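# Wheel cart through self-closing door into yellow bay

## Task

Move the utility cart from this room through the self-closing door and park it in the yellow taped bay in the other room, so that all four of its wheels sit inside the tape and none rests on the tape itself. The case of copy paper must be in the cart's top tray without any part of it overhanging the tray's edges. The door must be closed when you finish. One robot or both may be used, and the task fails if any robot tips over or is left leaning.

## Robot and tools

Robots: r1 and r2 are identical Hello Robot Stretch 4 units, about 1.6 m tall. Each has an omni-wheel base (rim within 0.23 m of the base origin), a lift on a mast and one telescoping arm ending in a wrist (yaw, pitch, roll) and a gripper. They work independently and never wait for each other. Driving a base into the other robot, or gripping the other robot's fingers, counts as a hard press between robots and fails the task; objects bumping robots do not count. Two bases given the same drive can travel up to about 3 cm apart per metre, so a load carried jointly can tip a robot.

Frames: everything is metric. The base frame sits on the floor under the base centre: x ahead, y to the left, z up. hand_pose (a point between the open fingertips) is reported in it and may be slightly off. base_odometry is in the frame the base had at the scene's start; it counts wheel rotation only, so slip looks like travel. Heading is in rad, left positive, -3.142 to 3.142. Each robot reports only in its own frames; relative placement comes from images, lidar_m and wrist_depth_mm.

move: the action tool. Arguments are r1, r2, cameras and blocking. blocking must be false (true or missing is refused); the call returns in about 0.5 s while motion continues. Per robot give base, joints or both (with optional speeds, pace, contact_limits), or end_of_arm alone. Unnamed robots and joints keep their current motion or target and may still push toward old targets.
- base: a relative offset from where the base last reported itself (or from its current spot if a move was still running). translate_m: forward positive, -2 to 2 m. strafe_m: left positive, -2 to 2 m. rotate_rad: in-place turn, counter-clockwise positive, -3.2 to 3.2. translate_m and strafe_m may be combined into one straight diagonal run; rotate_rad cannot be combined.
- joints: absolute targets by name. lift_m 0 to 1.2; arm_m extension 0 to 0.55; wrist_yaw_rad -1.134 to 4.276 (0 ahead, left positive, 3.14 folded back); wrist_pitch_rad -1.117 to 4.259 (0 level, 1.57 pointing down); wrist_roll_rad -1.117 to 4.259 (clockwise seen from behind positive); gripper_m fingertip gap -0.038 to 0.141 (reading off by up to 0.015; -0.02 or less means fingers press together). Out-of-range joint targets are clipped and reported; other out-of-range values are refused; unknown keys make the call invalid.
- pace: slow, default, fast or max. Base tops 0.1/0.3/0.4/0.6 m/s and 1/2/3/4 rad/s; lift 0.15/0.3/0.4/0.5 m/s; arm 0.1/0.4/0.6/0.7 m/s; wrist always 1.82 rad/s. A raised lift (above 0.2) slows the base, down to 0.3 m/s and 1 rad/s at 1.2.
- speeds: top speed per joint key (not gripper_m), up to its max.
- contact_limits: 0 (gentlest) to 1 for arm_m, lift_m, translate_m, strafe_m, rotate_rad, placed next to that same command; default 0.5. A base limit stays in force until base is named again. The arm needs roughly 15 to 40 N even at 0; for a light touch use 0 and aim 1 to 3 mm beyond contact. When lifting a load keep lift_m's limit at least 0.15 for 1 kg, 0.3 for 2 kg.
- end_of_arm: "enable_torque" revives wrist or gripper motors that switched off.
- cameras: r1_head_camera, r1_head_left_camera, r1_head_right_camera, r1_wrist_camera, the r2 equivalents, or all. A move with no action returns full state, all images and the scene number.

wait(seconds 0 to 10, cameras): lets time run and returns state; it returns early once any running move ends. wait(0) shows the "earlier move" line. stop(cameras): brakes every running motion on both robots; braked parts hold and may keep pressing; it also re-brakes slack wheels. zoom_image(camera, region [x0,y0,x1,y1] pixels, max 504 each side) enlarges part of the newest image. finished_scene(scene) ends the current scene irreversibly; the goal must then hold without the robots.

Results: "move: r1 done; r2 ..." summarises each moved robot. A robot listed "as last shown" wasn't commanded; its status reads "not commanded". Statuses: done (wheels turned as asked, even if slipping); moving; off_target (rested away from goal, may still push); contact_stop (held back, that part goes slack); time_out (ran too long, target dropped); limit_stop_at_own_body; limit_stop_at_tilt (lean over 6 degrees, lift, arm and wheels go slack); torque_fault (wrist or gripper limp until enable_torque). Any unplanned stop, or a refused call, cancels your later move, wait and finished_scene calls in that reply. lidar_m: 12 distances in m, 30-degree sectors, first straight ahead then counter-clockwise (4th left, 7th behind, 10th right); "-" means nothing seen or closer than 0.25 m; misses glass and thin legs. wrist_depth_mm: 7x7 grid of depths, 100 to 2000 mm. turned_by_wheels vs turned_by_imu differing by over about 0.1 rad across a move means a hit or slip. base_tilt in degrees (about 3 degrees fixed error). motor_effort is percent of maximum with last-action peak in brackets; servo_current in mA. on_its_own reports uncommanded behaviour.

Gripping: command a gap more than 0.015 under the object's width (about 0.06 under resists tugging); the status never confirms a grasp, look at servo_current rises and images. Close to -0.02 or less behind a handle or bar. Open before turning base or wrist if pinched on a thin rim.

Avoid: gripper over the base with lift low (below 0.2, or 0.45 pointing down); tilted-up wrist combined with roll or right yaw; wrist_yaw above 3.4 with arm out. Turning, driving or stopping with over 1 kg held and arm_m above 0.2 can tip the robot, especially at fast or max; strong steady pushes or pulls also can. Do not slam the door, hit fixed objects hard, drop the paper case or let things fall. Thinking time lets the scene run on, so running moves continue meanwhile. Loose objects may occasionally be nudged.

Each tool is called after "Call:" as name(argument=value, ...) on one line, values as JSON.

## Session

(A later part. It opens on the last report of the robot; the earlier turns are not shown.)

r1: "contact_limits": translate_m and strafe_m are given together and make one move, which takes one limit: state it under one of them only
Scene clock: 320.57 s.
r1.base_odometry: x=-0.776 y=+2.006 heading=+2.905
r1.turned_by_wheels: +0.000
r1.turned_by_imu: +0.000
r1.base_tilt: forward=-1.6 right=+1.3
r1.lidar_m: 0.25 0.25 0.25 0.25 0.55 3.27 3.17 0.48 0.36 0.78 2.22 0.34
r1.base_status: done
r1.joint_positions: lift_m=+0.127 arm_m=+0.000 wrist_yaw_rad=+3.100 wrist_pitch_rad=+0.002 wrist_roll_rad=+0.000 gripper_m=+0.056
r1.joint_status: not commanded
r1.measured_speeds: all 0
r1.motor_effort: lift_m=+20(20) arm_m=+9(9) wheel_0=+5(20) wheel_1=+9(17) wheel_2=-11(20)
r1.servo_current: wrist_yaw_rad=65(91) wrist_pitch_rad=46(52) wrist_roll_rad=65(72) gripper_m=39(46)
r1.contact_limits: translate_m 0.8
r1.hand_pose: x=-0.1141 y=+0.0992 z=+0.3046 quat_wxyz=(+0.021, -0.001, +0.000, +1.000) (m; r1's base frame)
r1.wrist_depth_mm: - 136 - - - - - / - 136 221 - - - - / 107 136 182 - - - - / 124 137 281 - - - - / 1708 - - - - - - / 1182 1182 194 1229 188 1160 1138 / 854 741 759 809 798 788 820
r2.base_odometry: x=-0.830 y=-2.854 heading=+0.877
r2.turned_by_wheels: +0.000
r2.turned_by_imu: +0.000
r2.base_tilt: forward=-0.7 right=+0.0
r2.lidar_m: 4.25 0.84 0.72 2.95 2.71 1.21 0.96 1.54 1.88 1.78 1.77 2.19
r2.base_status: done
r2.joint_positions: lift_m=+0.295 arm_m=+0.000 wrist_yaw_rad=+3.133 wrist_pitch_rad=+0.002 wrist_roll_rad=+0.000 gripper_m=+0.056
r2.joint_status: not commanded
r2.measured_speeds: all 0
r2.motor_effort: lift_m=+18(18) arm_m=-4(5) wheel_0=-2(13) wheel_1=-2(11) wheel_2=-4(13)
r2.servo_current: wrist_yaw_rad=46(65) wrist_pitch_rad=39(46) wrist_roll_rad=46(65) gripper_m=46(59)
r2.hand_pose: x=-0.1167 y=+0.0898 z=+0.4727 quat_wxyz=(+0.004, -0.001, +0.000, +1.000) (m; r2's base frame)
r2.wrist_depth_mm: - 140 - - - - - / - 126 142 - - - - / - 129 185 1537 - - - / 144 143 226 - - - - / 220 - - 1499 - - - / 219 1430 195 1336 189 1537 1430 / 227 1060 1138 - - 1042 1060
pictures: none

Call:
move(blocking=false, r1={"base": {"translate_m": 0.48, "strafe_m": 0.58}, "pace": "slow", "contact_limits": {"translate_m": 0.8}}, r2={"base": {"translate_m": -0.12, "strafe_m": 0.76}, "joints": {"lift_m": 0.95}})

Call:
wait(seconds=5, cameras=["r1_head_left_camera","r1_head_right_camera","r2_head_camera"])

Call:
wait(seconds=6, cameras=["r1_head_left_camera","r1_head_right_camera","r2_head_camera","r2_head_left_camera","r2_head_right_camera"])

Scene clock: 327.00 s.
move: r1 moving; r2 moving
r1.base_odometry: x=-0.786 y=+1.999 heading=+2.904
r1.turned_by_wheels: -0.001
r1.turned_by_imu: -0.001
r1.base_tilt: forward=-1.6 right=+1.3
r1.lidar_m: 0.25 0.25 0.25 0.26 0.54 3.27 3.19 0.48 0.39 0.78 2.26 0.36
r1.base_status: translate_m moving; strafe_m moving
r1.joint_positions: lift_m=+0.127 arm_m=+0.000 wrist_yaw_rad=+3.100 wrist_pitch_rad=+0.002 wrist_roll_rad=+0.000 gripper_m=+0.056
r1.joint_status: not commanded
r1.measured_speeds: translate_m=+0.032 strafe_m=+0.038 rotate_rad=-0.006 lift_m=+0.000 arm_m=+0.000 wrist_yaw_rad=+0.000 wrist_pitch_rad=+0.000 wrist_roll_rad=+0.000
r1.motor_effort: lift_m=+20(20) arm_m=+9(9) wheel_0=-9(9) wheel_1=+13(16) wheel_2=-14(15)
r1.servo_current: wrist_yaw_rad=72(78) wrist_pitch_rad=39(52) wrist_roll_rad=39(59) gripper_m=46(46)
r1.contact_limits: translate_m 0.8
r1.hand_pose: x=-0.1141 y=+0.0992 z=+0.3046 quat_wxyz=(+0.021, -0.001, +0.000, +1.000) (m; r1's base frame)
r1.wrist_depth_mm: - 136 - - - - - / - 137 - - - - - / 107 137 189 - - - - / 124 137 263 - - - - / 1708 - - - - - - / 1205 1182 194 1182 187 1160 1118 / 842 750 759 798 788 788 809
r2.base_odometry: x=-0.858 y=-2.837 heading=+0.878
r2.turned_by_wheels: +0.000
r2.turned_by_imu: +0.001
r2.base_tilt: forward=-0.7 right=+0.1
r2.lidar_m: 4.26 0.81 0.70 2.94 2.69 1.25 0.94 1.55 1.91 1.80 1.83 2.22
r2.base_status: translate_m moving; strafe_m moving
r2.joint_positions: lift_m=+0.333 arm_m=+0.000 wrist_yaw_rad=+3.133 wrist_pitch_rad=+0.002 wrist_roll_rad=+0.000 gripper_m=+0.056
r2.joint_status: lift_m moving
r2.measured_speeds: translate_m=-0.021 strafe_m=+0.130 rotate_rad=+0.001 lift_m=+0.146 arm_m=+0.000 wrist_yaw_rad=+0.000 wrist_pitch_rad=+0.000 wrist_roll_rad=+0.000
r2.motor_effort: lift_m=+20(25) arm_m=-4(4) wheel_0=-9(14) wheel_1=+10(10) wheel_2=+5(7)
r2.servo_current: wrist_yaw_rad=52(52) wrist_pitch_rad=39(46) wrist_roll_rad=39(59) gripper_m=52(52)
r2.hand_pose: x=-0.1167 y=+0.0898 z=+0.5103 quat_wxyz=(+0.004, -0.001, +0.000, +1.000) (m; r2's base frame)
r2.wrist_depth_mm: - 141 1618 - - - - / - 126 150 - - - - / - 130 184 1499 - - - / 144 143 224 - - - - / 220 - - - - - - / 220 1537 191 1098 188 1576 1499 / 226 1138 1229 - - 1098 1138
pictures: none

Scene clock: 330.47 s.
earlier move: r1 moving; r2 done
r1.base_odometry: x=-1.055 y=+1.798 heading=+2.905
r1.turned_by_wheels: +0.001
r1.turned_by_imu: +0.003
r1.base_tilt: forward=-1.6 right=+1.3
r1.lidar_m: 0.34 0.25 - 0.25 0.25 0.53 3.41 3.49 0.72 1.63 2.54 3.43
r1.base_status: translate_m moving; strafe_m moving
r1.joint_positions: lift_m=+0.127 arm_m=+0.000 wrist_yaw_rad=+3.092 wrist_pitch_rad=+0.002 wrist_roll_rad=+0.000 gripper_m=+0.056
r1.joint_status: not commanded
r1.measured_speeds: translate_m=+0.062 strafe_m=+0.078 rotate_rad=-0.003 lift_m=+0.000 arm_m=+0.000 wrist_yaw_rad=+0.000 wrist_pitch_rad=+0.000 wrist_roll_rad=+0.000
r1.motor_effort: lift_m=+20(20) arm_m=+5(9) wheel_0=-7(16) wheel_1=+14(18) wheel_2=-7(15)
r1.servo_current: wrist_yaw_rad=46(85) wrist_pitch_rad=33(52) wrist_roll_rad=39(72) gripper_m=39(52)
r1.contact_limits: translate_m 0.8
r1.hand_pose: x=-0.1129 y=+0.1016 z=+0.3046 quat_wxyz=(+0.025, -0.001, +0.000, +1.000) (m; r1's base frame)
r1.wrist_depth_mm: - 136 - - - - 265 / - 137 - - - - 298 / 109 137 202 - - - 304 / 124 138 - - - - 273 / 1708 - - - - 1618 273 / 1182 1205 194 1182 187 627 304 / 842 750 750 809 798 466 270
r2.base_odometry: x=-1.491 y=-2.461 heading=+0.878
r2.turned_by_wheels: +0.000
r2.turned_by_imu: +0.001
r2.base_tilt: forward=-0.6 right=+0.1
r2.lidar_m: 0.48 0.56 2.45 2.21 2.22 1.70 0.60 0.60 1.91 2.54 2.57 3.13
r2.base_status: done
r2.joint_positions: lift_m=+0.950 arm_m=+0.000 wrist_yaw_rad=+3.133 wrist_pitch_rad=+0.002 wrist_roll_rad=+0.000 gripper_m=+0.056
r2.joint_status: all done
r2.measured_speeds: all 0
r2.motor_effort: lift_m=+21(25) arm_m=-4(4) wheel_0=-1(16) wheel_1=+2(11) wheel_2=+5(9)
r2.servo_current: wrist_yaw_rad=52(65) wrist_pitch_rad=39(52) wrist_roll_rad=52(59) gripper_m=52(59)
r2.hand_pose: x=-0.1167 y=+0.0898 z=+1.1275 quat_wxyz=(+0.004, -0.001, +0.000, +1.000) (m; r2's base frame)
r2.wrist_depth_mm: - 140 - - - - - / - 126 141 - - - - / - 129 185 - - - - / 143 143 228 - - - - / 229 - 715 - - - - / 220 - 193 - 189 - - / 225 - 788 - - - -
wait: 3.47 of 5 s (r2 has come to rest)
pictures: r1_head_left_camera, r1_head_right_camera, r2_head_camera
Images, in order (width x height): r1_head_left_camera 420x672, r1_head_right_camera 420x672, r2_head_camera 420x560.

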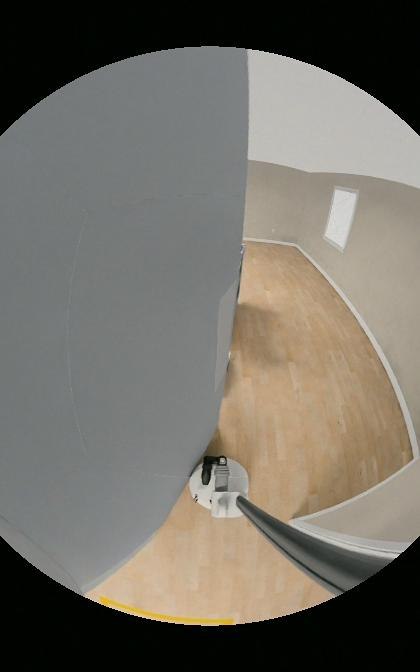

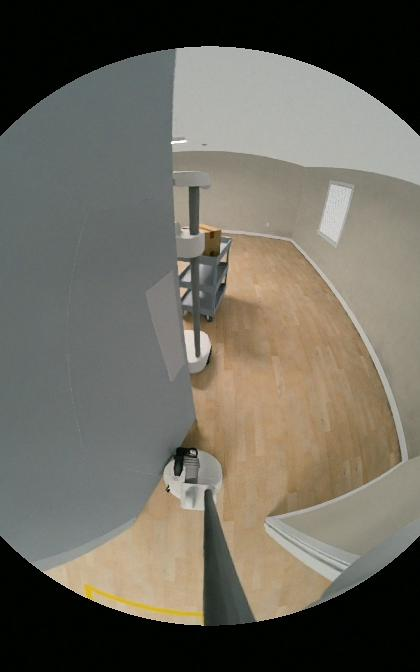

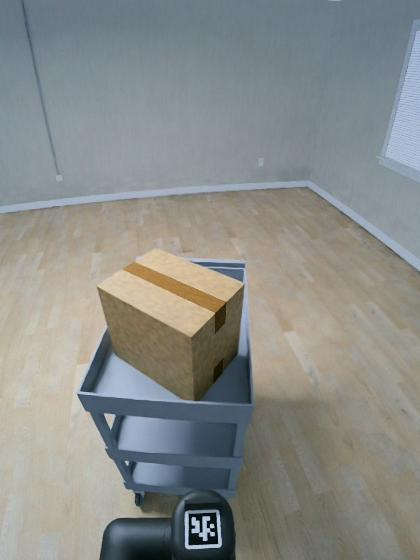

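Scene clock: 335.30 s.
earlier move: r1 done
r1.base_odometry: x=-1.379 y=+1.555 heading=+2.905
r1.turned_by_wheels: +0.000
r1.turned_by_imu: +0.004
r1.base_tilt: forward=-1.6 right=+1.3
r1.lidar_m: 0.65 0.35 0.25 - 0.25 0.25 0.47 3.78 1.11 2.61 2.86 0.68
r1.base_status: done
r1.joint_positions: lift_m=+0.127 arm_m=+0.000 wrist_yaw_rad=+3.092 wrist_pitch_rad=+0.002 wrist_roll_rad=+0.000 gripper_m=+0.056
r1.joint_status: not commanded
r1.measured_speeds: all 0
r1.motor_effort: lift_m=+20(20) arm_m=+5(9) wheel_0=-8(16) wheel_1=+10(18) wheel_2=-2(15)
r1.servo_current: wrist_yaw_rad=52(85) wrist_pitch_rad=33(52) wrist_roll_rad=46(72) gripper_m=46(52)
r1.contact_limits: translate_m 0.8
r1.hand_pose: x=-0.1129 y=+0.1016 z=+0.3046 quat_wxyz=(+0.025, -0.001, +0.000, +1.000) (m; r1's base frame)
r1.wrist_depth_mm: - 137 - 525 298 198 - / - 137 - 530 301 199 - / 109 138 202 535 303 201 160 / 123 138 - 535 307 202 161 / 1708 - - 549 304 202 161 / 1160 1205 194 549 191 202 161 / 842 759 741 153 287 182 -
r2.base_odometry: x=-1.491 y=-2.461 heading=+0.878
r2.turned_by_wheels: +0.000
r2.turned_by_imu: +0.001
r2.base_tilt: forward=-0.7 right=+0.0
r2.lidar_m: 0.49 0.54 2.46 2.21 2.24 0.72 0.67 1.66 1.91 2.55 2.57 3.10
r2.base_status: done
r2.joint_positions: lift_m=+0.950 arm_m=+0.000 wrist_yaw_rad=+3.133 wrist_pitch_rad=+0.002 wrist_roll_rad=+0.000 gripper_m=+0.056
r2.joint_status: all done
r2.measured_speeds: all 0
r2.motor_effort: lift_m=+21(25) arm_m=-4(4) wheel_0=-1(16) wheel_1=+2(11) wheel_2=+5(9)
r2.servo_current: wrist_yaw_rad=52(65) wrist_pitch_rad=39(52) wrist_roll_rad=46(65) gripper_m=39(59)
r2.hand_pose: x=-0.1167 y=+0.0898 z=+1.1275 quat_wxyz=(+0.004, -0.001, +0.000, +1.000) (m; r2's base frame)
r2.wrist_depth_mm: - 140 263 - - - - / - 126 151 1537 - - - / - 130 184 - - - - / 144 143 264 - - - - / 230 - - - 788 - - / 220 - 196 1661 188 - - / 225 - - - - - -
wait: 4.83 of 6 s (r1 has come to rest)
pictures: r1_head_left_camera, r1_head_right_camera, r2_head_camera, r2_head_left_camera, r2_head_right_camera
Images, in order (width x height): r1_head_left_camera 420x672, r1_head_right_camera 420x672, r2_head_camera 420x560, r2_head_left_camera 420x672, r2_head_right_camera 420x672.

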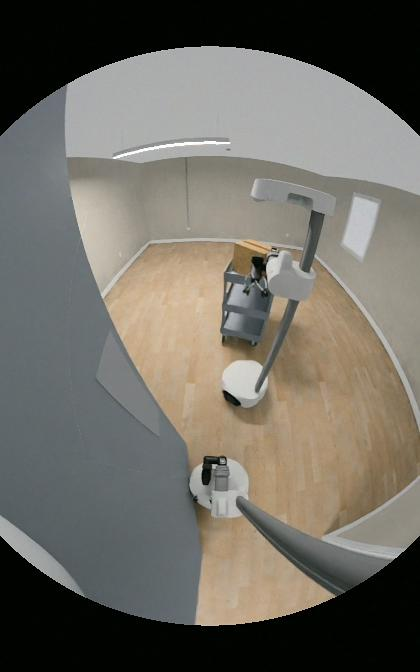

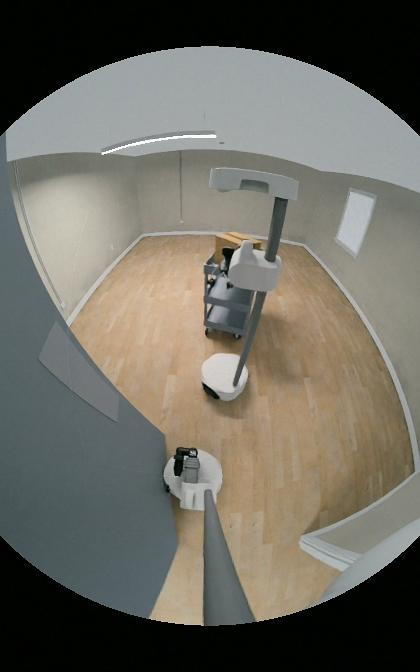

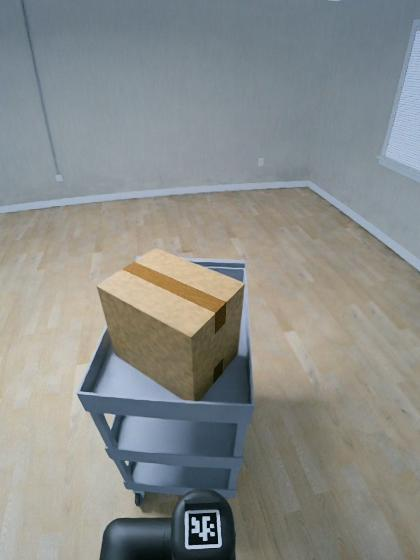

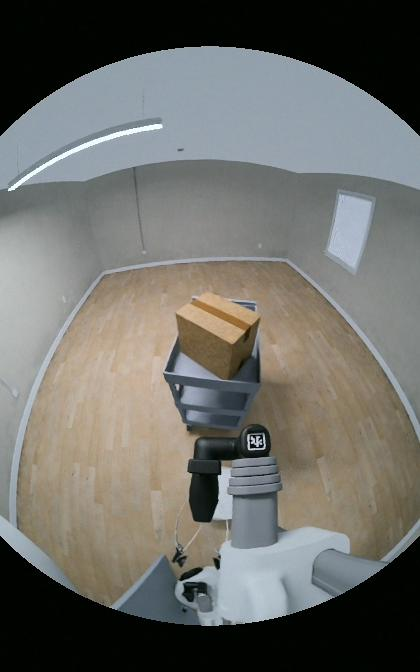

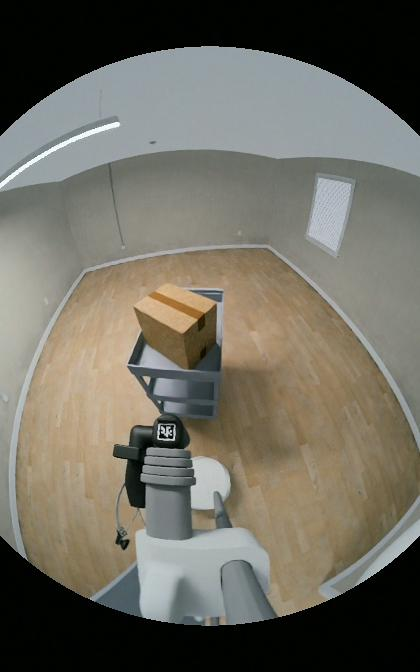

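Call:
move(blocking=false, r2={"joints": {"lift_m": 1.0, "wrist_yaw_rad": 0.0, "wrist_pitch_rad": 0.3, "gripper_m": 0.09}})

Call:
wait(seconds=4, cameras=["r2_head_camera","r2_wrist_camera", "r2_head_left_camera"])

Scene clock: 377.97 s.
move: r2 moving
r1: as last shown
r1.turned_by_imu: +0.000
r1.lidar_m: 0.66 0.36 0.25 - 0.25 0.25 0.51 3.79 1.12 2.60 2.84 0.66
r1.motor_effort: lift_m=+20(20) arm_m=+5(5) wheel_0=-8(8) wheel_1=+10(10) wheel_2=-2(2)
r1.servo_current: wrist_yaw_rad=39(59) wrist_pitch_rad=46(52) wrist_roll_rad=52(52) gripper_m=39(46)
r1.contact_limits: translate_m 0.8
r1.wrist_depth_mm: - 137 - 521 300 199 - / - 137 - 530 301 199 - / 109 138 203 535 303 200 160 / 124 138 - 539 307 202 161 / 1756 - - 544 306 202 161 / 1182 1205 193 544 191 202 161 / 854 759 750 153 287 183 -
r2.base_odometry: x=-1.491 y=-2.461 heading=+0.878
r2.turned_by_wheels: +0.000
r2.turned_by_imu: +0.000
r2.base_tilt: forward=-0.7 right=+0.1
r2.lidar_m: 0.49 0.53 2.47 2.22 2.24 0.73 0.68 1.68 1.90 2.54 2.57 3.14
r2.base_status: not commanded
r2.joint_positions: lift_m=+0.985 arm_m=+0.000 wrist_yaw_rad=+2.569 wrist_pitch_rad=+0.298 wrist_roll_rad=+0.000 gripper_m=+0.075
r2.joint_status: lift_m moving; wrist_yaw_rad moving; wrist_pitch_rad moving; gripper_m moving
r2.measured_speeds: translate_m=+0.000 strafe_m=+0.000 rotate_rad=+0.000 lift_m=+0.099 arm_m=+0.000 wrist_yaw_rad=-1.740 wrist_pitch_rad=+0.050 wrist_roll_rad=+0.000
r2.motor_effort: lift_m=+21(24) arm_m=-4(4) wheel_0=-1(1) wheel_1=+2(2) wheel_2=+5(5)
r2.servo_current: wrist_yaw_rad=156(156) wrist_pitch_rad=13(91) wrist_roll_rad=52(59) gripper_m=85(104)
r2.hand_pose: x=-0.0135 y=+0.2228 z=+1.0786 quat_wxyz=(+0.279, -0.142, +0.042, +0.949) (m; r2's base frame)
r2.wrist_depth_mm: - - 778 - - - - / - - 831 - - - - / - - 866 - - - - / - - - - - - - / - - - - - - - / 1921 - 189 - 191 1983 1808 / 1576 1025 - - 1576 1499 1537
pictures: none

Scene clock: 379.87 s.
earlier move: r2 done
r1.base_odometry: x=-1.379 y=+1.555 heading=+2.905
r1.turned_by_wheels: +0.000
r1.turned_by_imu: +0.000
r1.base_tilt: forward=-1.6 right=+1.3
r1.lidar_m: 0.65 0.35 0.25 - 0.25 0.25 0.50 3.80 1.10 2.62 2.86 0.66
r1.base_status: not commanded
r1.joint_positions: lift_m=+0.127 arm_m=+0.000 wrist_yaw_rad=+3.092 wrist_pitch_rad=+0.002 wrist_roll_rad=+0.000 gripper_m=+0.056
r1.joint_status: not commanded
r1.measured_speeds: all 0
r1.motor_effort: lift_m=+20(20) arm_m=+5(5) wheel_0=-8(8) wheel_1=+10(10) wheel_2=-2(2)
r1.servo_current: wrist_yaw_rad=39(65) wrist_pitch_rad=46(52) wrist_roll_rad=52(65) gripper_m=33(46)
r1.contact_limits: translate_m 0.8
r1.hand_pose: x=-0.1129 y=+0.1016 z=+0.3046 quat_wxyz=(+0.025, -0.001, +0.000, +1.000) (m; r1's base frame)
r1.wrist_depth_mm: - 136 - 521 298 198 - / - 137 - 535 300 199 - / 109 137 203 539 303 201 161 / 123 138 - 539 306 201 161 / 1708 - - 539 307 201 161 / 1182 1205 193 549 191 202 161 / 831 750 759 153 287 183 -
r2.base_odometry: x=-1.491 y=-2.461 heading=+0.878
r2.turned_by_wheels: +0.000
r2.turned_by_imu: +0.000
r2.base_tilt: forward=-0.7 right=+0.1
r2.lidar_m: 0.48 0.52 2.47 2.23 2.24 0.75 0.68 1.68 1.88 2.52 2.56 3.11
r2.base_status: not commanded
r2.joint_positions: lift_m=+1.000 arm_m=+0.000 wrist_yaw_rad=+0.003 wrist_pitch_rad=+0.299 wrist_roll_rad=+0.000 gripper_m=+0.090
r2.joint_status: all done
r2.measured_speeds: all 0
r2.motor_effort: lift_m=+21(24) arm_m=-4(5) wheel_0=-1(1) wheel_1=+2(2) wheel_2=+5(6)
r2.servo_current: wrist_yaw_rad=46(156) wrist_pitch_rad=39(98) wrist_roll_rad=52(65) gripper_m=52(104)
r2.hand_pose: x=+0.4468 y=-0.0866 z=+1.0931 quat_wxyz=(+0.989, +0.000, +0.149, +0.001) (m; r2's base frame)
r2.wrist_depth_mm: - - - - - - - / - - - - - - - / - - - - - - - / - 477 430 466 - - - / - 459 362 455 - - - / 1983 500 193 469 189 1921 1808 / 525 492 399 - 1661 1576 1537
wait: 1.90 of 4 s (r2 has come to rest)
pictures: r2_head_camera, r2_head_left_camera, r2_wrist_camera
Images, in order (width x height): r2_head_camera 420x560, r2_head_left_camera 420x672, r2_wrist_camera 616x392.

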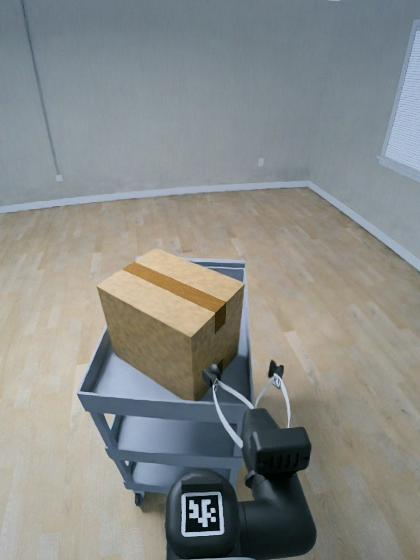

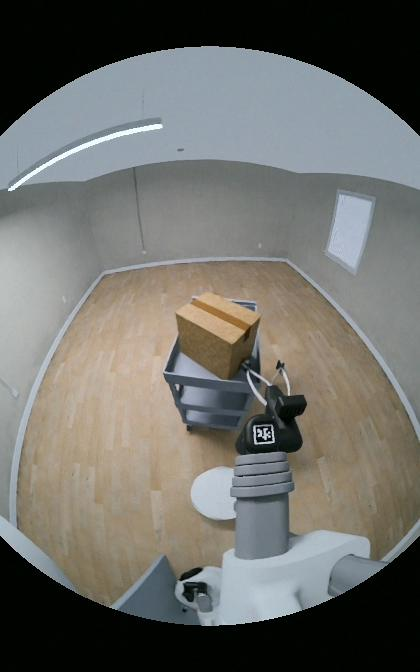

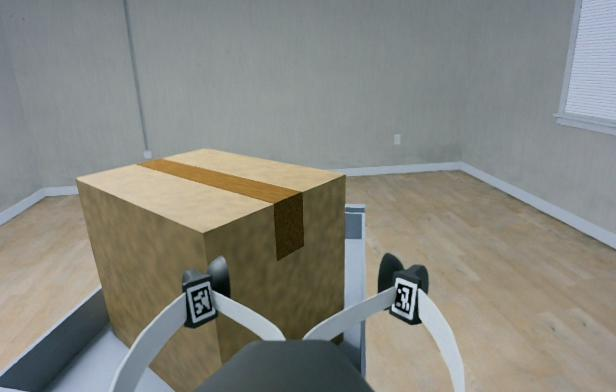

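Call:
move(blocking=false, r2={"base": {"strafe_m": 0.21}, "joints": {"wrist_pitch_rad": 1.35}, "pace": "slow"})

Call:
wait(seconds=3, cameras=[])

Call:
wait(seconds=3, cameras=["r2_head_camera","r2_wrist_camera", "r2_head_left_camera", "r1_head_left_camera"])

Scene clock: 392.13 s.
move: r2 moving
r1: as last shown
r1.lidar_m: 0.66 0.34 0.25 - 0.25 0.25 0.48 3.77 1.12 2.62 2.86 0.68
r1.motor_effort: lift_m=+20(20) arm_m=+5(5) wheel_0=-7(8) wheel_1=+10(10) wheel_2=-2(2)
r1.servo_current: wrist_yaw_rad=46(52) wrist_pitch_rad=39(46) wrist_roll_rad=39(72) gripper_m=46(46)
r1.contact_limits: translate_m 0.8
r1.wrist_depth_mm: - 137 - 521 298 198 - / - 137 - 525 303 200 - / 109 137 203 535 304 201 161 / 124 138 - 539 303 201 160 / 1661 - - 544 309 202 161 / 1182 1182 194 544 191 202 161 / 842 750 750 153 287 183 -
r2.base_odometry: x=-1.502 y=-2.452 heading=+0.878
r2.turned_by_wheels: +0.000
r2.turned_by_imu: +0.000
r2.base_tilt: forward=-0.7 right=+0.0
r2.lidar_m: 0.50 0.54 2.44 2.20 2.22 0.72 0.66 1.71 1.88 2.54 2.57 0.50
r2.base_status: strafe_m moving
r2.joint_positions: lift_m=+1.000 arm_m=+0.000 wrist_yaw_rad=+0.003 wrist_pitch_rad=+0.707 wrist_roll_rad=+0.000 gripper_m=+0.090
r2.joint_status: wrist_pitch_rad moving
r2.measured_speeds: translate_m=+0.000 strafe_m=+0.057 rotate_rad=+0.001 lift_m=+0.000 arm_m=+0.000 wrist_yaw_rad=+0.000 wrist_pitch_rad=+1.718 wrist_roll_rad=+0.000
r2.motor_effort: lift_m=+21(21) arm_m=-4(4) wheel_0=-9(9) wheel_1=+8(9) wheel_2=+0(3)
r2.servo_current: wrist_yaw_rad=52(52) wrist_pitch_rad=78(85) wrist_roll_rad=46(59) gripper_m=52(59)
r2.hand_pose: x=+0.3905 y=-0.0868 z=+0.9907 quat_wxyz=(+0.938, -0.001, +0.346, +0.001) (m; r2's base frame)
r2.wrist_depth_mm: - 445 433 427 - - - / - 394 338 413 - - - / - 477 364 462 - - - / 1921 559 413 512 1808 1863 1808 / 504 - 452 508 1537 1576 1537 / 1366 723 189 - 189 1336 1308 / 1205 - - - 1205 1160 1160
pictures: none

Scene clock: 394.87 s.
earlier move: r2 done
r1.base_odometry: x=-1.379 y=+1.555 heading=+2.905
r1.turned_by_wheels: +0.000
r1.turned_by_imu: +0.000
r1.base_tilt: forward=-1.6 right=+1.3
r1.lidar_m: 0.67 0.33 0.25 - 0.25 0.25 0.50 3.78 1.12 2.63 2.85 1.37
r1.base_status: not commanded
r1.joint_positions: lift_m=+0.127 arm_m=+0.000 wrist_yaw_rad=+3.092 wrist_pitch_rad=+0.002 wrist_roll_rad=+0.000 gripper_m=+0.056
r1.joint_status: not commanded
r1.measured_speeds: all 0
r1.motor_effort: lift_m=+20(20) arm_m=+5(5) wheel_0=-8(8) wheel_1=+10(10) wheel_2=-2(2)
r1.servo_current: wrist_yaw_rad=33(65) wrist_pitch_rad=33(52) wrist_roll_rad=59(72) gripper_m=39(46)
r1.contact_limits: translate_m 0.8
r1.hand_pose: x=-0.1129 y=+0.1016 z=+0.3046 quat_wxyz=(+0.025, -0.001, +0.000, +1.000) (m; r1's base frame)
r1.wrist_depth_mm: - 136 - 525 298 198 - / - 137 - 530 303 199 - / 109 137 202 539 304 201 160 / 124 138 - 539 304 202 160 / 1661 - - 544 306 202 161 / 1182 1182 194 544 191 200 161 / 854 741 759 153 286 183 -
r2.base_odometry: x=-1.652 y=-2.327 heading=+0.878
r2.turned_by_wheels: +0.000
r2.turned_by_imu: +0.001
r2.base_tilt: forward=-0.7 right=+0.1
r2.lidar_m: 0.50 3.49 2.22 1.99 2.02 0.65 0.64 0.72 1.94 2.73 2.76 0.55
r2.base_status: done
r2.joint_positions: lift_m=+1.000 arm_m=+0.000 wrist_yaw_rad=+0.003 wrist_pitch_rad=+1.347 wrist_roll_rad=+0.000 gripper_m=+0.090
r2.joint_status: all done
r2.measured_speeds: all 0
r2.motor_effort: lift_m=+21(21) arm_m=-4(4) wheel_0=-3(11) wheel_1=+3(10) wheel_2=+0(3)
r2.servo_current: wrist_yaw_rad=39(65) wrist_pitch_rad=39(85) wrist_roll_rad=46(59) gripper_m=46(59)
r2.hand_pose: x=+0.2351 y=-0.0872 z=+0.8967 quat_wxyz=(+0.782, -0.001, +0.624, +0.001) (m; r2's base frame)
r2.wrist_depth_mm: 1281 1255 699 - - - 1229 / 1229 1205 1182 - - 1182 1205 / 1205 1182 1182 - 960 1160 1138 / 1182 1138 1118 1138 1138 1138 1138 / 1138 1118 1118 1118 1118 1118 1098 / 1118 1098 190 1078 190 1078 1060 / 1078 1060 - - 1042 1025 1042
wait: 2.73 of 3 s (r2 has come to rest)
pictures: none
No camera images: "cameras" was empty.

Scene clock: 397.87 s.
r1.base_odometry: x=-1.379 y=+1.555 heading=+2.905
r1.turned_by_wheels: +0.000
r1.turned_by_imu: +0.000
r1.base_tilt: forward=-1.6 right=+1.2
r1.lidar_m: 0.68 0.37 0.25 - 0.25 0.25 0.49 3.77 1.11 2.65 2.82 1.37
r1.base_status: not commanded
r1.joint_positions: lift_m=+0.127 arm_m=+0.000 wrist_yaw_rad=+3.092 wrist_pitch_rad=+0.002 wrist_roll_rad=+0.000 gripper_m=+0.056
r1.joint_status: not commanded
r1.measured_speeds: all 0
r1.motor_effort: lift_m=+20(20) arm_m=+5(5) wheel_0=-8(8) wheel_1=+10(10) wheel_2=-2(2)
r1.servo_current: wrist_yaw_rad=72(65) wrist_pitch_rad=39(52) wrist_roll_rad=39(72) gripper_m=46(46)
r1.contact_limits: translate_m 0.8
r1.hand_pose: x=-0.1129 y=+0.1016 z=+0.3046 quat_wxyz=(+0.025, -0.001, +0.000, +1.000) (m; r1's base frame)
r1.wrist_depth_mm: - 137 - 525 300 198 - / - 137 - 530 300 200 - / 109 138 202 535 306 201 161 / 123 138 - 535 306 202 161 / 1708 - - 544 306 202 161 / 1182 1182 194 549 191 202 161 / 842 759 750 154 286 182 -
r2.base_odometry: x=-1.652 y=-2.327 heading=+0.878
r2.turned_by_wheels: +0.000
r2.turned_by_imu: +0.000
r2.base_tilt: forward=-0.7 right=+0.1
r2.lidar_m: 0.51 3.50 2.23 2.01 2.01 0.64 0.66 0.72 1.95 2.75 2.77 0.53
r2.base_status: done
r2.joint_positions: lift_m=+1.000 arm_m=+0.000 wrist_yaw_rad=+0.003 wrist_pitch_rad=+1.347 wrist_roll_rad=+0.000 gripper_m=+0.090
r2.joint_status: all done
r2.measured_speeds: all 0
r2.motor_effort: lift_m=+21(21) arm_m=-4(4) wheel_0=-3(11) wheel_1=+3(10) wheel_2=+0(3)
r2.servo_current: wrist_yaw_rad=52(65) wrist_pitch_rad=39(85) wrist_roll_rad=46(59) gripper_m=46(59)
r2.hand_pose: x=+0.2351 y=-0.0872 z=+0.8967 quat_wxyz=(+0.782, -0.001, +0.624, +0.001) (m; r2's base frame)
r2.wrist_depth_mm: 1281 1255 699 - - - 1205 / 1255 1205 1182 - - 1182 1182 / 1205 1182 1182 - 946 1160 1160 / 1160 1138 1160 1118 1118 1098 1118 / 1138 1118 1118 1118 1118 1078 1078 / 1098 1078 190 1060 191 1060 1042 / 1060 1078 - - 1042 1042 1025
wait: 3.00 s; at rest by 0.27 s
pictures: r1_head_left_camera, r2_head_camera, r2_head_left_camera, r2_wrist_camera
Images, in order (width x height): r1_head_left_camera 420x672, r2_head_camera 420x560, r2_head_left_camera 420x672, r2_wrist_camera 616x392.

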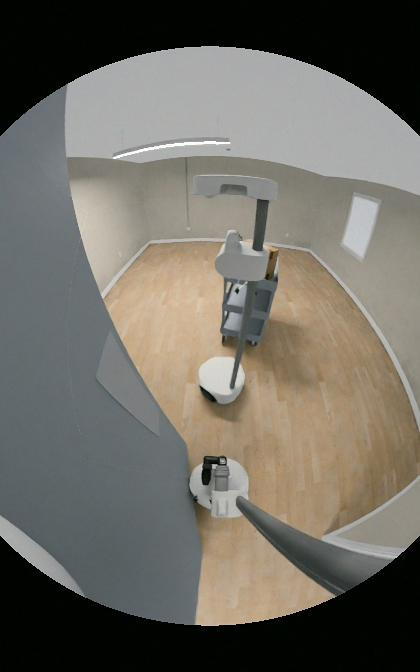

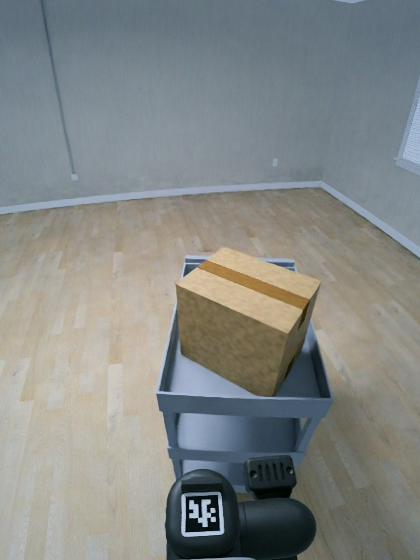

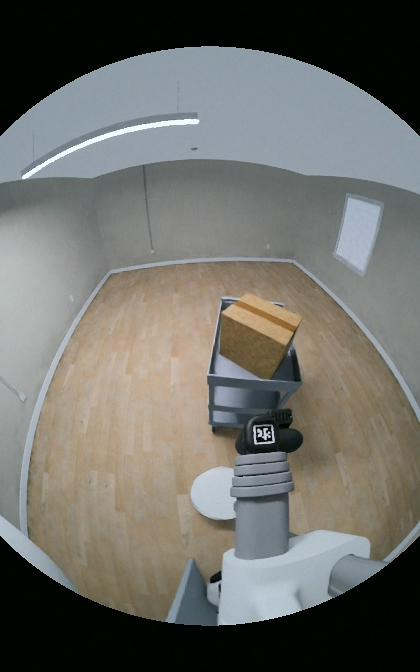

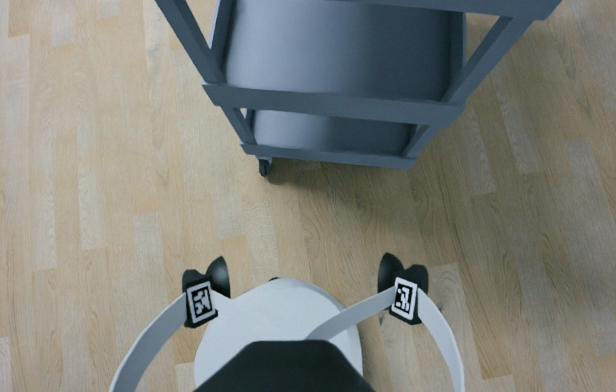

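Call:
move(blocking=false, r2={"base": {"rotate_rad": -0.07}, "joints": {"gripper_m": 0.05}})

Call:
wait(seconds=1.5, cameras=[])

Call:
move(blocking=false, r2={"base": {"strafe_m": 0.05}, "joints": {"arm_m": 0.2}})

Call:
wait(seconds=2.5, cameras=["r2_head_camera","r2_wrist_camera"])

Scene clock: 415.80 s.
move: r2 moving
r1: as last shown
r1.base_tilt: forward=-1.6 right=+1.3
r1.lidar_m: 0.68 0.34 0.25 - 0.25 0.25 0.46 3.78 1.12 2.63 2.84 1.39
r1.motor_effort: lift_m=+20(20) arm_m=+5(5) wheel_0=-7(8) wheel_1=+10(10) wheel_2=-2(2)
r1.servo_current: wrist_yaw_rad=52(59) wrist_pitch_rad=46(46) wrist_roll_rad=52(52) gripper_m=39(52)
r1.contact_limits: translate_m 0.8
r1.wrist_depth_mm: - 137 - 521 297 198 - / - 137 - 530 303 200 - / 109 137 203 535 303 201 161 / 124 138 - 544 304 202 160 / 1708 - - 544 307 202 161 / 1205 1205 194 544 190 202 161 / 854 750 750 153 285 183 -
r2.base_odometry: x=-1.652 y=-2.327 heading=+0.809
r2.turned_by_wheels: -0.069
r2.turned_by_imu: -0.067
r2.base_tilt: forward=-0.7 right=+0.0
r2.lidar_m: 0.50 3.91 2.32 2.00 2.00 0.75 0.61 0.69 1.86 2.75 2.76 0.54
r2.base_status: rotate_rad moving
r2.joint_positions: lift_m=+1.000 arm_m=+0.000 wrist_yaw_rad=+0.003 wrist_pitch_rad=+1.347 wrist_roll_rad=+0.000 gripper_m=+0.072
r2.joint_status: gripper_m moving
r2.measured_speeds: all 0
r2.motor_effort: lift_m=+21(21) arm_m=-4(4) wheel_0=+2(6) wheel_1=+1(8) wheel_2=+5(9)
r2.servo_current: wrist_yaw_rad=52(59) wrist_pitch_rad=39(46) wrist_roll_rad=46(59) gripper_m=111(111)
r2.hand_pose: x=+0.2351 y=-0.0872 z=+0.8967 quat_wxyz=(+0.782, -0.001, +0.624, +0.001) (m; r2's base frame)
r2.wrist_depth_mm: 1255 1255 750 - - 1205 1229 / 1255 1255 - - - 1182 1182 / 1182 1182 1182 - 1160 1138 1160 / 1160 1160 1138 1160 1118 1118 1118 / 1138 1118 1118 1098 1118 1078 1098 / 1118 1118 189 1098 189 1078 1042 / 1098 1060 - - 1042 1042 1042
pictures: none

Scene clock: 416.53 s.
earlier move: r2 done
r1.base_odometry: x=-1.379 y=+1.555 heading=+2.905
r1.turned_by_wheels: +0.000
r1.turned_by_imu: +0.000
r1.base_tilt: forward=-1.5 right=+1.3
r1.lidar_m: 0.67 0.34 0.25 - 0.25 0.25 0.50 3.77 1.11 2.64 2.86 1.37
r1.base_status: not commanded
r1.joint_positions: lift_m=+0.127 arm_m=+0.000 wrist_yaw_rad=+3.092 wrist_pitch_rad=+0.002 wrist_roll_rad=+0.000 gripper_m=+0.056
r1.joint_status: not commanded
r1.measured_speeds: all 0
r1.motor_effort: lift_m=+20(20) arm_m=+5(5) wheel_0=-8(8) wheel_1=+10(10) wheel_2=-2(2)
r1.servo_current: wrist_yaw_rad=52(59) wrist_pitch_rad=39(52) wrist_roll_rad=65(65) gripper_m=46(52)
r1.contact_limits: translate_m 0.8
r1.hand_pose: x=-0.1129 y=+0.1016 z=+0.3046 quat_wxyz=(+0.025, -0.001, +0.000, +1.000) (m; r1's base frame)
r1.wrist_depth_mm: - 137 - 530 300 198 - / - 137 - 530 301 200 - / 109 137 202 535 304 201 161 / 124 138 - 539 304 202 160 / 1708 - - 544 307 202 161 / 1182 1205 193 544 190 202 161 / 866 759 759 153 286 183 -
r2.base_odometry: x=-1.652 y=-2.327 heading=+0.809
r2.turned_by_wheels: +0.000
r2.turned_by_imu: +0.000
r2.base_tilt: forward=-0.7 right=+0.1
r2.lidar_m: 0.51 3.89 2.35 2.01 2.01 0.74 0.66 0.67 1.85 2.75 2.75 0.52
r2.base_status: done
r2.joint_positions: lift_m=+1.000 arm_m=+0.000 wrist_yaw_rad=+0.003 wrist_pitch_rad=+1.347 wrist_roll_rad=+0.000 gripper_m=+0.050
r2.joint_status: all done
r2.measured_speeds: all 0
r2.motor_effort: lift_m=+21(21) arm_m=-4(4) wheel_0=+4(6) wheel_1=+2(8) wheel_2=+5(9)
r2.servo_current: wrist_yaw_rad=46(59) wrist_pitch_rad=46(46) wrist_roll_rad=46(59) gripper_m=52(117)
r2.hand_pose: x=+0.2351 y=-0.0872 z=+0.8967 quat_wxyz=(+0.782, -0.001, +0.624, +0.001) (m; r2's base frame)
r2.wrist_depth_mm: 1281 1255 741 - - 1229 1205 / 1229 1229 - - - 1182 1182 / 1205 1182 1182 - 1160 1160 1138 / 1160 1182 1138 1138 1138 1098 1118 / 1138 1118 1118 1118 1098 1098 1078 / 1118 1118 191 173 190 1060 1060 / 1078 1060 - - - 1025 1025
wait: 0.73 of 1.5 s (r2 has come to rest)
pictures: none
No camera images: "cameras" was empty.

Scene clock: 417.03 s.
move: r2 moving
r1: as last shown
r1.base_tilt: forward=-1.6 right=+1.3
r1.lidar_m: 0.67 0.35 0.25 - 0.25 0.25 0.48 3.79 1.11 2.62 2.85 1.38
r1.servo_current: wrist_yaw_rad=59(59) wrist_pitch_rad=33(46) wrist_roll_rad=52(65) gripper_m=39(46)
r1.contact_limits: translate_m 0.8
r1.wrist_depth_mm: - 137 - 525 298 198 - / - 137 - 530 301 200 - / 109 138 202 539 303 200 160 / 124 138 - 539 306 201 161 / 1661 - - 544 307 201 161 / 1182 1205 194 549 191 202 161 / 854 750 768 153 286 183 -
r2.base_odometry: x=-1.677 y=-2.303 heading=+0.809
r2.turned_by_wheels: +0.000
r2.turned_by_imu: +0.000
r2.base_tilt: forward=-0.7 right=+0.0
r2.lidar_m: 0.52 3.84 2.27 1.98 1.98 1.85 0.62 0.70 1.87 2.77 2.76 0.55
r2.base_status: strafe_m moving
r2.joint_positions: lift_m=+1.000 arm_m=+0.050 wrist_yaw_rad=+0.003 wrist_pitch_rad=+1.348 wrist_roll_rad=+0.000 gripper_m=+0.050
r2.joint_status: arm_m moving
r2.measured_speeds: translate_m=-0.001 strafe_m=+0.104 rotate_rad=+0.006 lift_m=+0.000 arm_m=+0.194 wrist_yaw_rad=-0.001 wrist_pitch_rad=+0.001 wrist_roll_rad=+0.000
r2.motor_effort: lift_m=+21(21) arm_m=+9(10) wheel_0=-7(11) wheel_1=+5(11) wheel_2=-1(5)
r2.servo_current: wrist_yaw_rad=52(52) wrist_pitch_rad=33(46) wrist_roll_rad=39(52) gripper_m=59(59)
r2.hand_pose: x=+0.2854 y=-0.0872 z=+0.8967 quat_wxyz=(+0.781, -0.001, +0.624, +0.001) (m; r2's base frame)
r2.wrist_depth_mm: 1255 1255 - - - - 1205 / 1229 1229 676 - - 1182 1182 / 1205 1205 1182 - - 1160 1160 / 1182 1138 1138 1118 1118 1118 1118 / 1138 1118 1138 1118 1098 1098 1078 / 1118 1098 192 1060 189 1078 1060 / 1078 1042 - - - 1042 1042
pictures: none

Scene clock: 418.23 s.
earlier move: r2 done
r1.base_odometry: x=-1.379 y=+1.555 heading=+2.905
r1.turned_by_wheels: +0.000
r1.turned_by_imu: +0.000
r1.base_tilt: forward=-1.6 right=+1.3
r1.lidar_m: 0.68 0.34 0.25 - 0.25 0.25 0.48 3.79 1.13 2.65 2.84 1.37
r1.base_status: not commanded
r1.joint_positions: lift_m=+0.127 arm_m=+0.000 wrist_yaw_rad=+3.092 wrist_pitch_rad=+0.002 wrist_roll_rad=+0.000 gripper_m=+0.056
r1.joint_status: not commanded
r1.measured_speeds: all 0
r1.motor_effort: lift_m=+20(20) arm_m=+5(5) wheel_0=-8(8) wheel_1=+10(10) wheel_2=-2(2)
r1.servo_current: wrist_yaw_rad=46(72) wrist_pitch_rad=39(46) wrist_roll_rad=39(65) gripper_m=39(46)
r1.contact_limits: translate_m 0.8
r1.hand_pose: x=-0.1129 y=+0.1016 z=+0.3046 quat_wxyz=(+0.025, -0.001, +0.000, +1.000) (m; r1's base frame)
r1.wrist_depth_mm: - 137 - 525 298 198 - / - 137 - 530 303 200 - / 109 138 203 535 304 201 160 / 124 138 - 535 304 201 161 / 1661 - - 539 304 200 161 / 1182 1205 193 549 191 202 161 / 831 741 759 153 285 182 -
r2.base_odometry: x=-1.688 y=-2.292 heading=+0.809
r2.turned_by_wheels: +0.000
r2.turned_by_imu: +0.000
r2.base_tilt: forward=-0.6 right=+0.1
r2.lidar_m: 0.52 3.82 2.25 1.96 1.95 1.88 0.63 0.70 1.86 2.80 2.79 0.55
r2.base_status: done
r2.joint_positions: lift_m=+1.000 arm_m=+0.200 wrist_yaw_rad=+0.003 wrist_pitch_rad=+1.348 wrist_roll_rad=+0.000 gripper_m=+0.050
r2.joint_status: all done
r2.measured_speeds: all 0
r2.motor_effort: lift_m=+21(21) arm_m=+7(10) wheel_0=-1(11) wheel_1=+2(11) wheel_2=+0(5)
r2.servo_current: wrist_yaw_rad=46(65) wrist_pitch_rad=39(46) wrist_roll_rad=52(59) gripper_m=59(65)
r2.hand_pose: x=+0.4347 y=-0.0873 z=+0.8967 quat_wxyz=(+0.781, -0.001, +0.624, +0.001) (m; r2's base frame)
r2.wrist_depth_mm: 1281 330 368 310 249 212 - / 1229 334 - - 315 253 - / 1229 373 - - - - - / 1160 1182 1138 - - 1098 1098 / 1118 1118 1118 1098 1098 1078 1098 / 1118 1098 192 1078 189 1060 1060 / 1078 1042 1060 - - 1042 1042
wait: 1.20 of 2.5 s (r2 has come to rest)
pictures: r2_head_camera, r2_wrist_camera
Images, in order (width x height): r2_head_camera 420x560, r2_wrist_camera 616x392.

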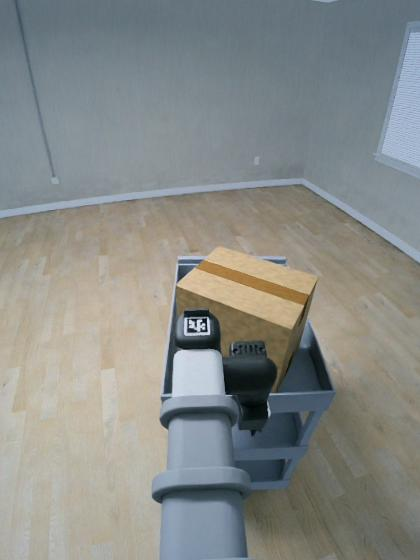

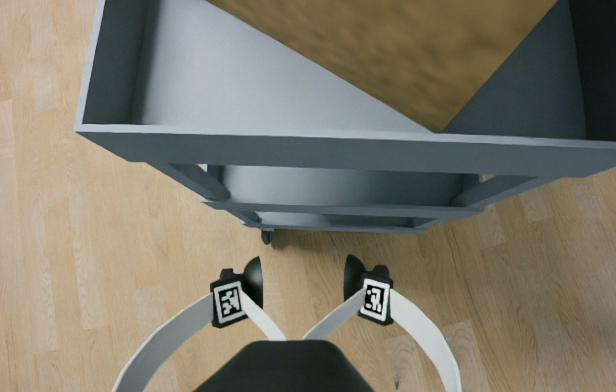

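Call:
move(blocking=false, r2={"joints": {"arm_m": 0.34, "gripper_m": 0.02}, "speeds": {"arm_m": 0.15}})

Call:
wait(seconds=2.5, cameras=["r2_head_camera","r2_wrist_camera","r1_head_left_camera"])

Scene clock: 449.77 s.
move: r2 moving
r1: as last shown
r1.lidar_m: 0.68 0.35 0.25 - 0.25 0.25 0.48 3.79 1.10 2.64 2.84 1.37
r1.motor_effort: lift_m=+20(20) arm_m=+5(5) wheel_0=-7(8) wheel_1=+10(10) wheel_2=-2(2)
r1.servo_current: wrist_yaw_rad=46(72) wrist_pitch_rad=39(46) wrist_roll_rad=46(59) gripper_m=39(46)
r1.contact_limits: translate_m 0.8
r1.wrist_depth_mm: - 137 - 525 300 198 - / - 137 - 525 301 199 - / 109 137 203 530 304 201 161 / 124 138 - 544 304 201 160 / 1708 - - 539 306 202 161 / 1182 1182 193 544 191 203 161 / 842 759 759 153 286 183 -
r2.base_odometry: x=-1.688 y=-2.292 heading=+0.809
r2.turned_by_wheels: +0.000
r2.turned_by_imu: +0.000
r2.base_tilt: forward=-0.7 right=+0.1
r2.lidar_m: 0.51 3.81 2.27 1.96 1.97 1.86 0.63 0.69 1.90 2.77 2.80 0.53
r2.base_status: not commanded
r2.joint_positions: lift_m=+1.000 arm_m=+0.247 wrist_yaw_rad=+0.003 wrist_pitch_rad=+1.348 wrist_roll_rad=+0.000 gripper_m=+0.031
r2.joint_status: arm_m moving; gripper_m moving
r2.measured_speeds: translate_m=+0.000 strafe_m=+0.000 rotate_rad=+0.000 lift_m=+0.000 arm_m=+0.150 wrist_yaw_rad=+0.000 wrist_pitch_rad=+0.000 wrist_roll_rad=+0.000
r2.motor_effort: lift_m=+21(21) arm_m=+9(12) wheel_0=-1(1) wheel_1=+2(2) wheel_2=+0(0)
r2.servo_current: wrist_yaw_rad=46(59) wrist_pitch_rad=39(46) wrist_roll_rad=39(52) gripper_m=98(117)
r2.hand_pose: x=+0.4821 y=-0.0873 z=+0.8967 quat_wxyz=(+0.781, -0.001, +0.624, +0.001) (m; r2's base frame)
r2.wrist_depth_mm: 1255 332 322 248 193 163 - / 1229 334 - 317 244 191 171 / 1182 320 - - 317 246 - / 1182 1138 - - - - - / 1118 1138 1118 1098 1098 1078 1098 / 1098 1098 195 1060 189 1060 1060 / 1078 1060 1042 - - 1025 1025
pictures: none

Scene clock: 450.87 s.
earlier move: r2 done
r1.base_odometry: x=-1.379 y=+1.555 heading=+2.905
r1.turned_by_wheels: +0.000
r1.turned_by_imu: +0.000
r1.base_tilt: forward=-1.6 right=+1.3
r1.lidar_m: 0.67 0.36 0.25 - 0.25 0.25 0.48 3.79 1.11 2.61 2.85 1.41
r1.base_status: not commanded
r1.joint_positions: lift_m=+0.127 arm_m=+0.000 wrist_yaw_rad=+3.092 wrist_pitch_rad=+0.002 wrist_roll_rad=+0.000 gripper_m=+0.056
r1.joint_status: not commanded
r1.measured_speeds: all 0
r1.motor_effort: lift_m=+20(20) arm_m=+5(5) wheel_0=-8(8) wheel_1=+10(10) wheel_2=-2(2)
r1.servo_current: wrist_yaw_rad=59(72) wrist_pitch_rad=39(52) wrist_roll_rad=39(65) gripper_m=39(46)
r1.contact_limits: translate_m 0.8
r1.hand_pose: x=-0.1129 y=+0.1016 z=+0.3046 quat_wxyz=(+0.025, -0.001, +0.000, +1.000) (m; r1's base frame)
r1.wrist_depth_mm: - 136 - 525 298 198 - / - 137 - 530 303 199 - / 109 137 202 539 301 201 160 / 124 138 - 539 306 201 161 / 1661 - - 544 306 202 161 / 1182 1182 193 549 191 202 161 / 842 759 750 153 287 182 -
r2.base_odometry: x=-1.688 y=-2.292 heading=+0.809
r2.turned_by_wheels: +0.000
r2.turned_by_imu: +0.000
r2.base_tilt: forward=-0.7 right=+0.1
r2.lidar_m: 0.50 3.80 2.28 1.95 1.97 1.85 0.64 0.71 1.85 2.80 2.80 0.54
r2.base_status: not commanded
r2.joint_positions: lift_m=+1.000 arm_m=+0.340 wrist_yaw_rad=+0.003 wrist_pitch_rad=+1.348 wrist_roll_rad=+0.000 gripper_m=+0.020
r2.joint_status: all done
r2.measured_speeds: all 0
r2.motor_effort: lift_m=+21(21) arm_m=+7(12) wheel_0=-1(2) wheel_1=+2(2) wheel_2=+0(0)
r2.servo_current: wrist_yaw_rad=39(65) wrist_pitch_rad=46(46) wrist_roll_rad=46(59) gripper_m=59(117)
r2.hand_pose: x=+0.5747 y=-0.0873 z=+0.8967 quat_wxyz=(+0.781, -0.001, +0.624, +0.001) (m; r2's base frame)
r2.wrist_depth_mm: 1281 189 121 - - - - / 1229 306 180 127 - - - / 1182 314 278 172 116 - - / 1182 315 - 267 167 121 - / 1118 315 - - 255 161 - / 1098 1078 187 194 185 - - / 1042 1060 1025 - - 1025 1042
wait: 1.10 of 2.5 s (r2 has come to rest)
pictures: r1_head_left_camera, r2_head_camera, r2_wrist_camera
Images, in order (width x height): r1_head_left_camera 420x672, r2_head_camera 420x560, r2_wrist_camera 616x392.

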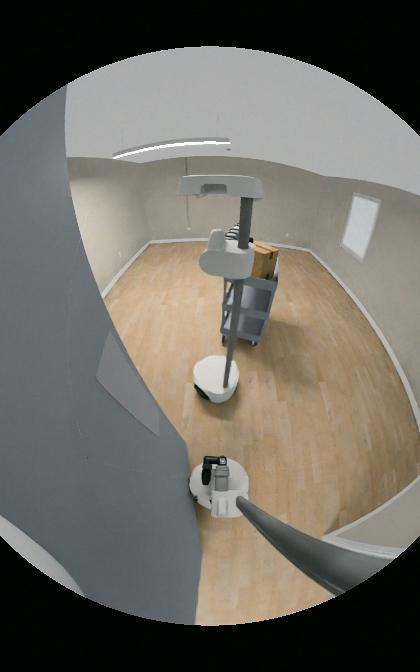

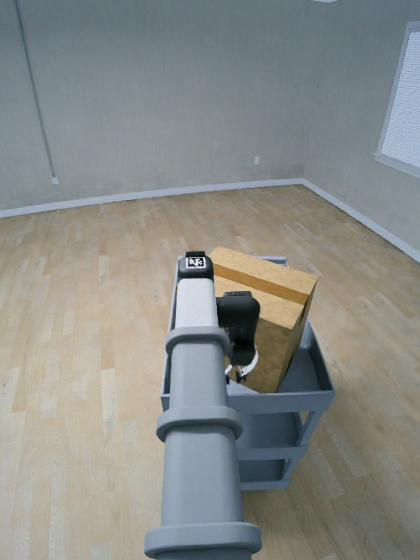

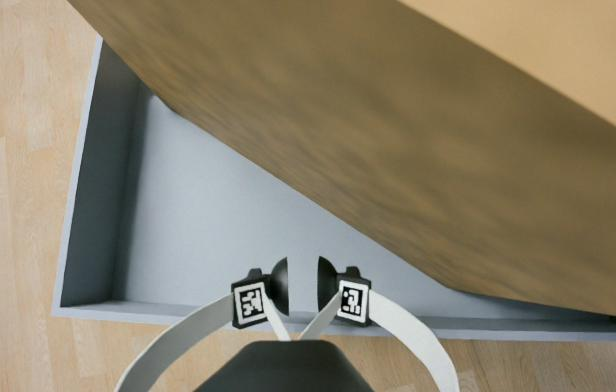

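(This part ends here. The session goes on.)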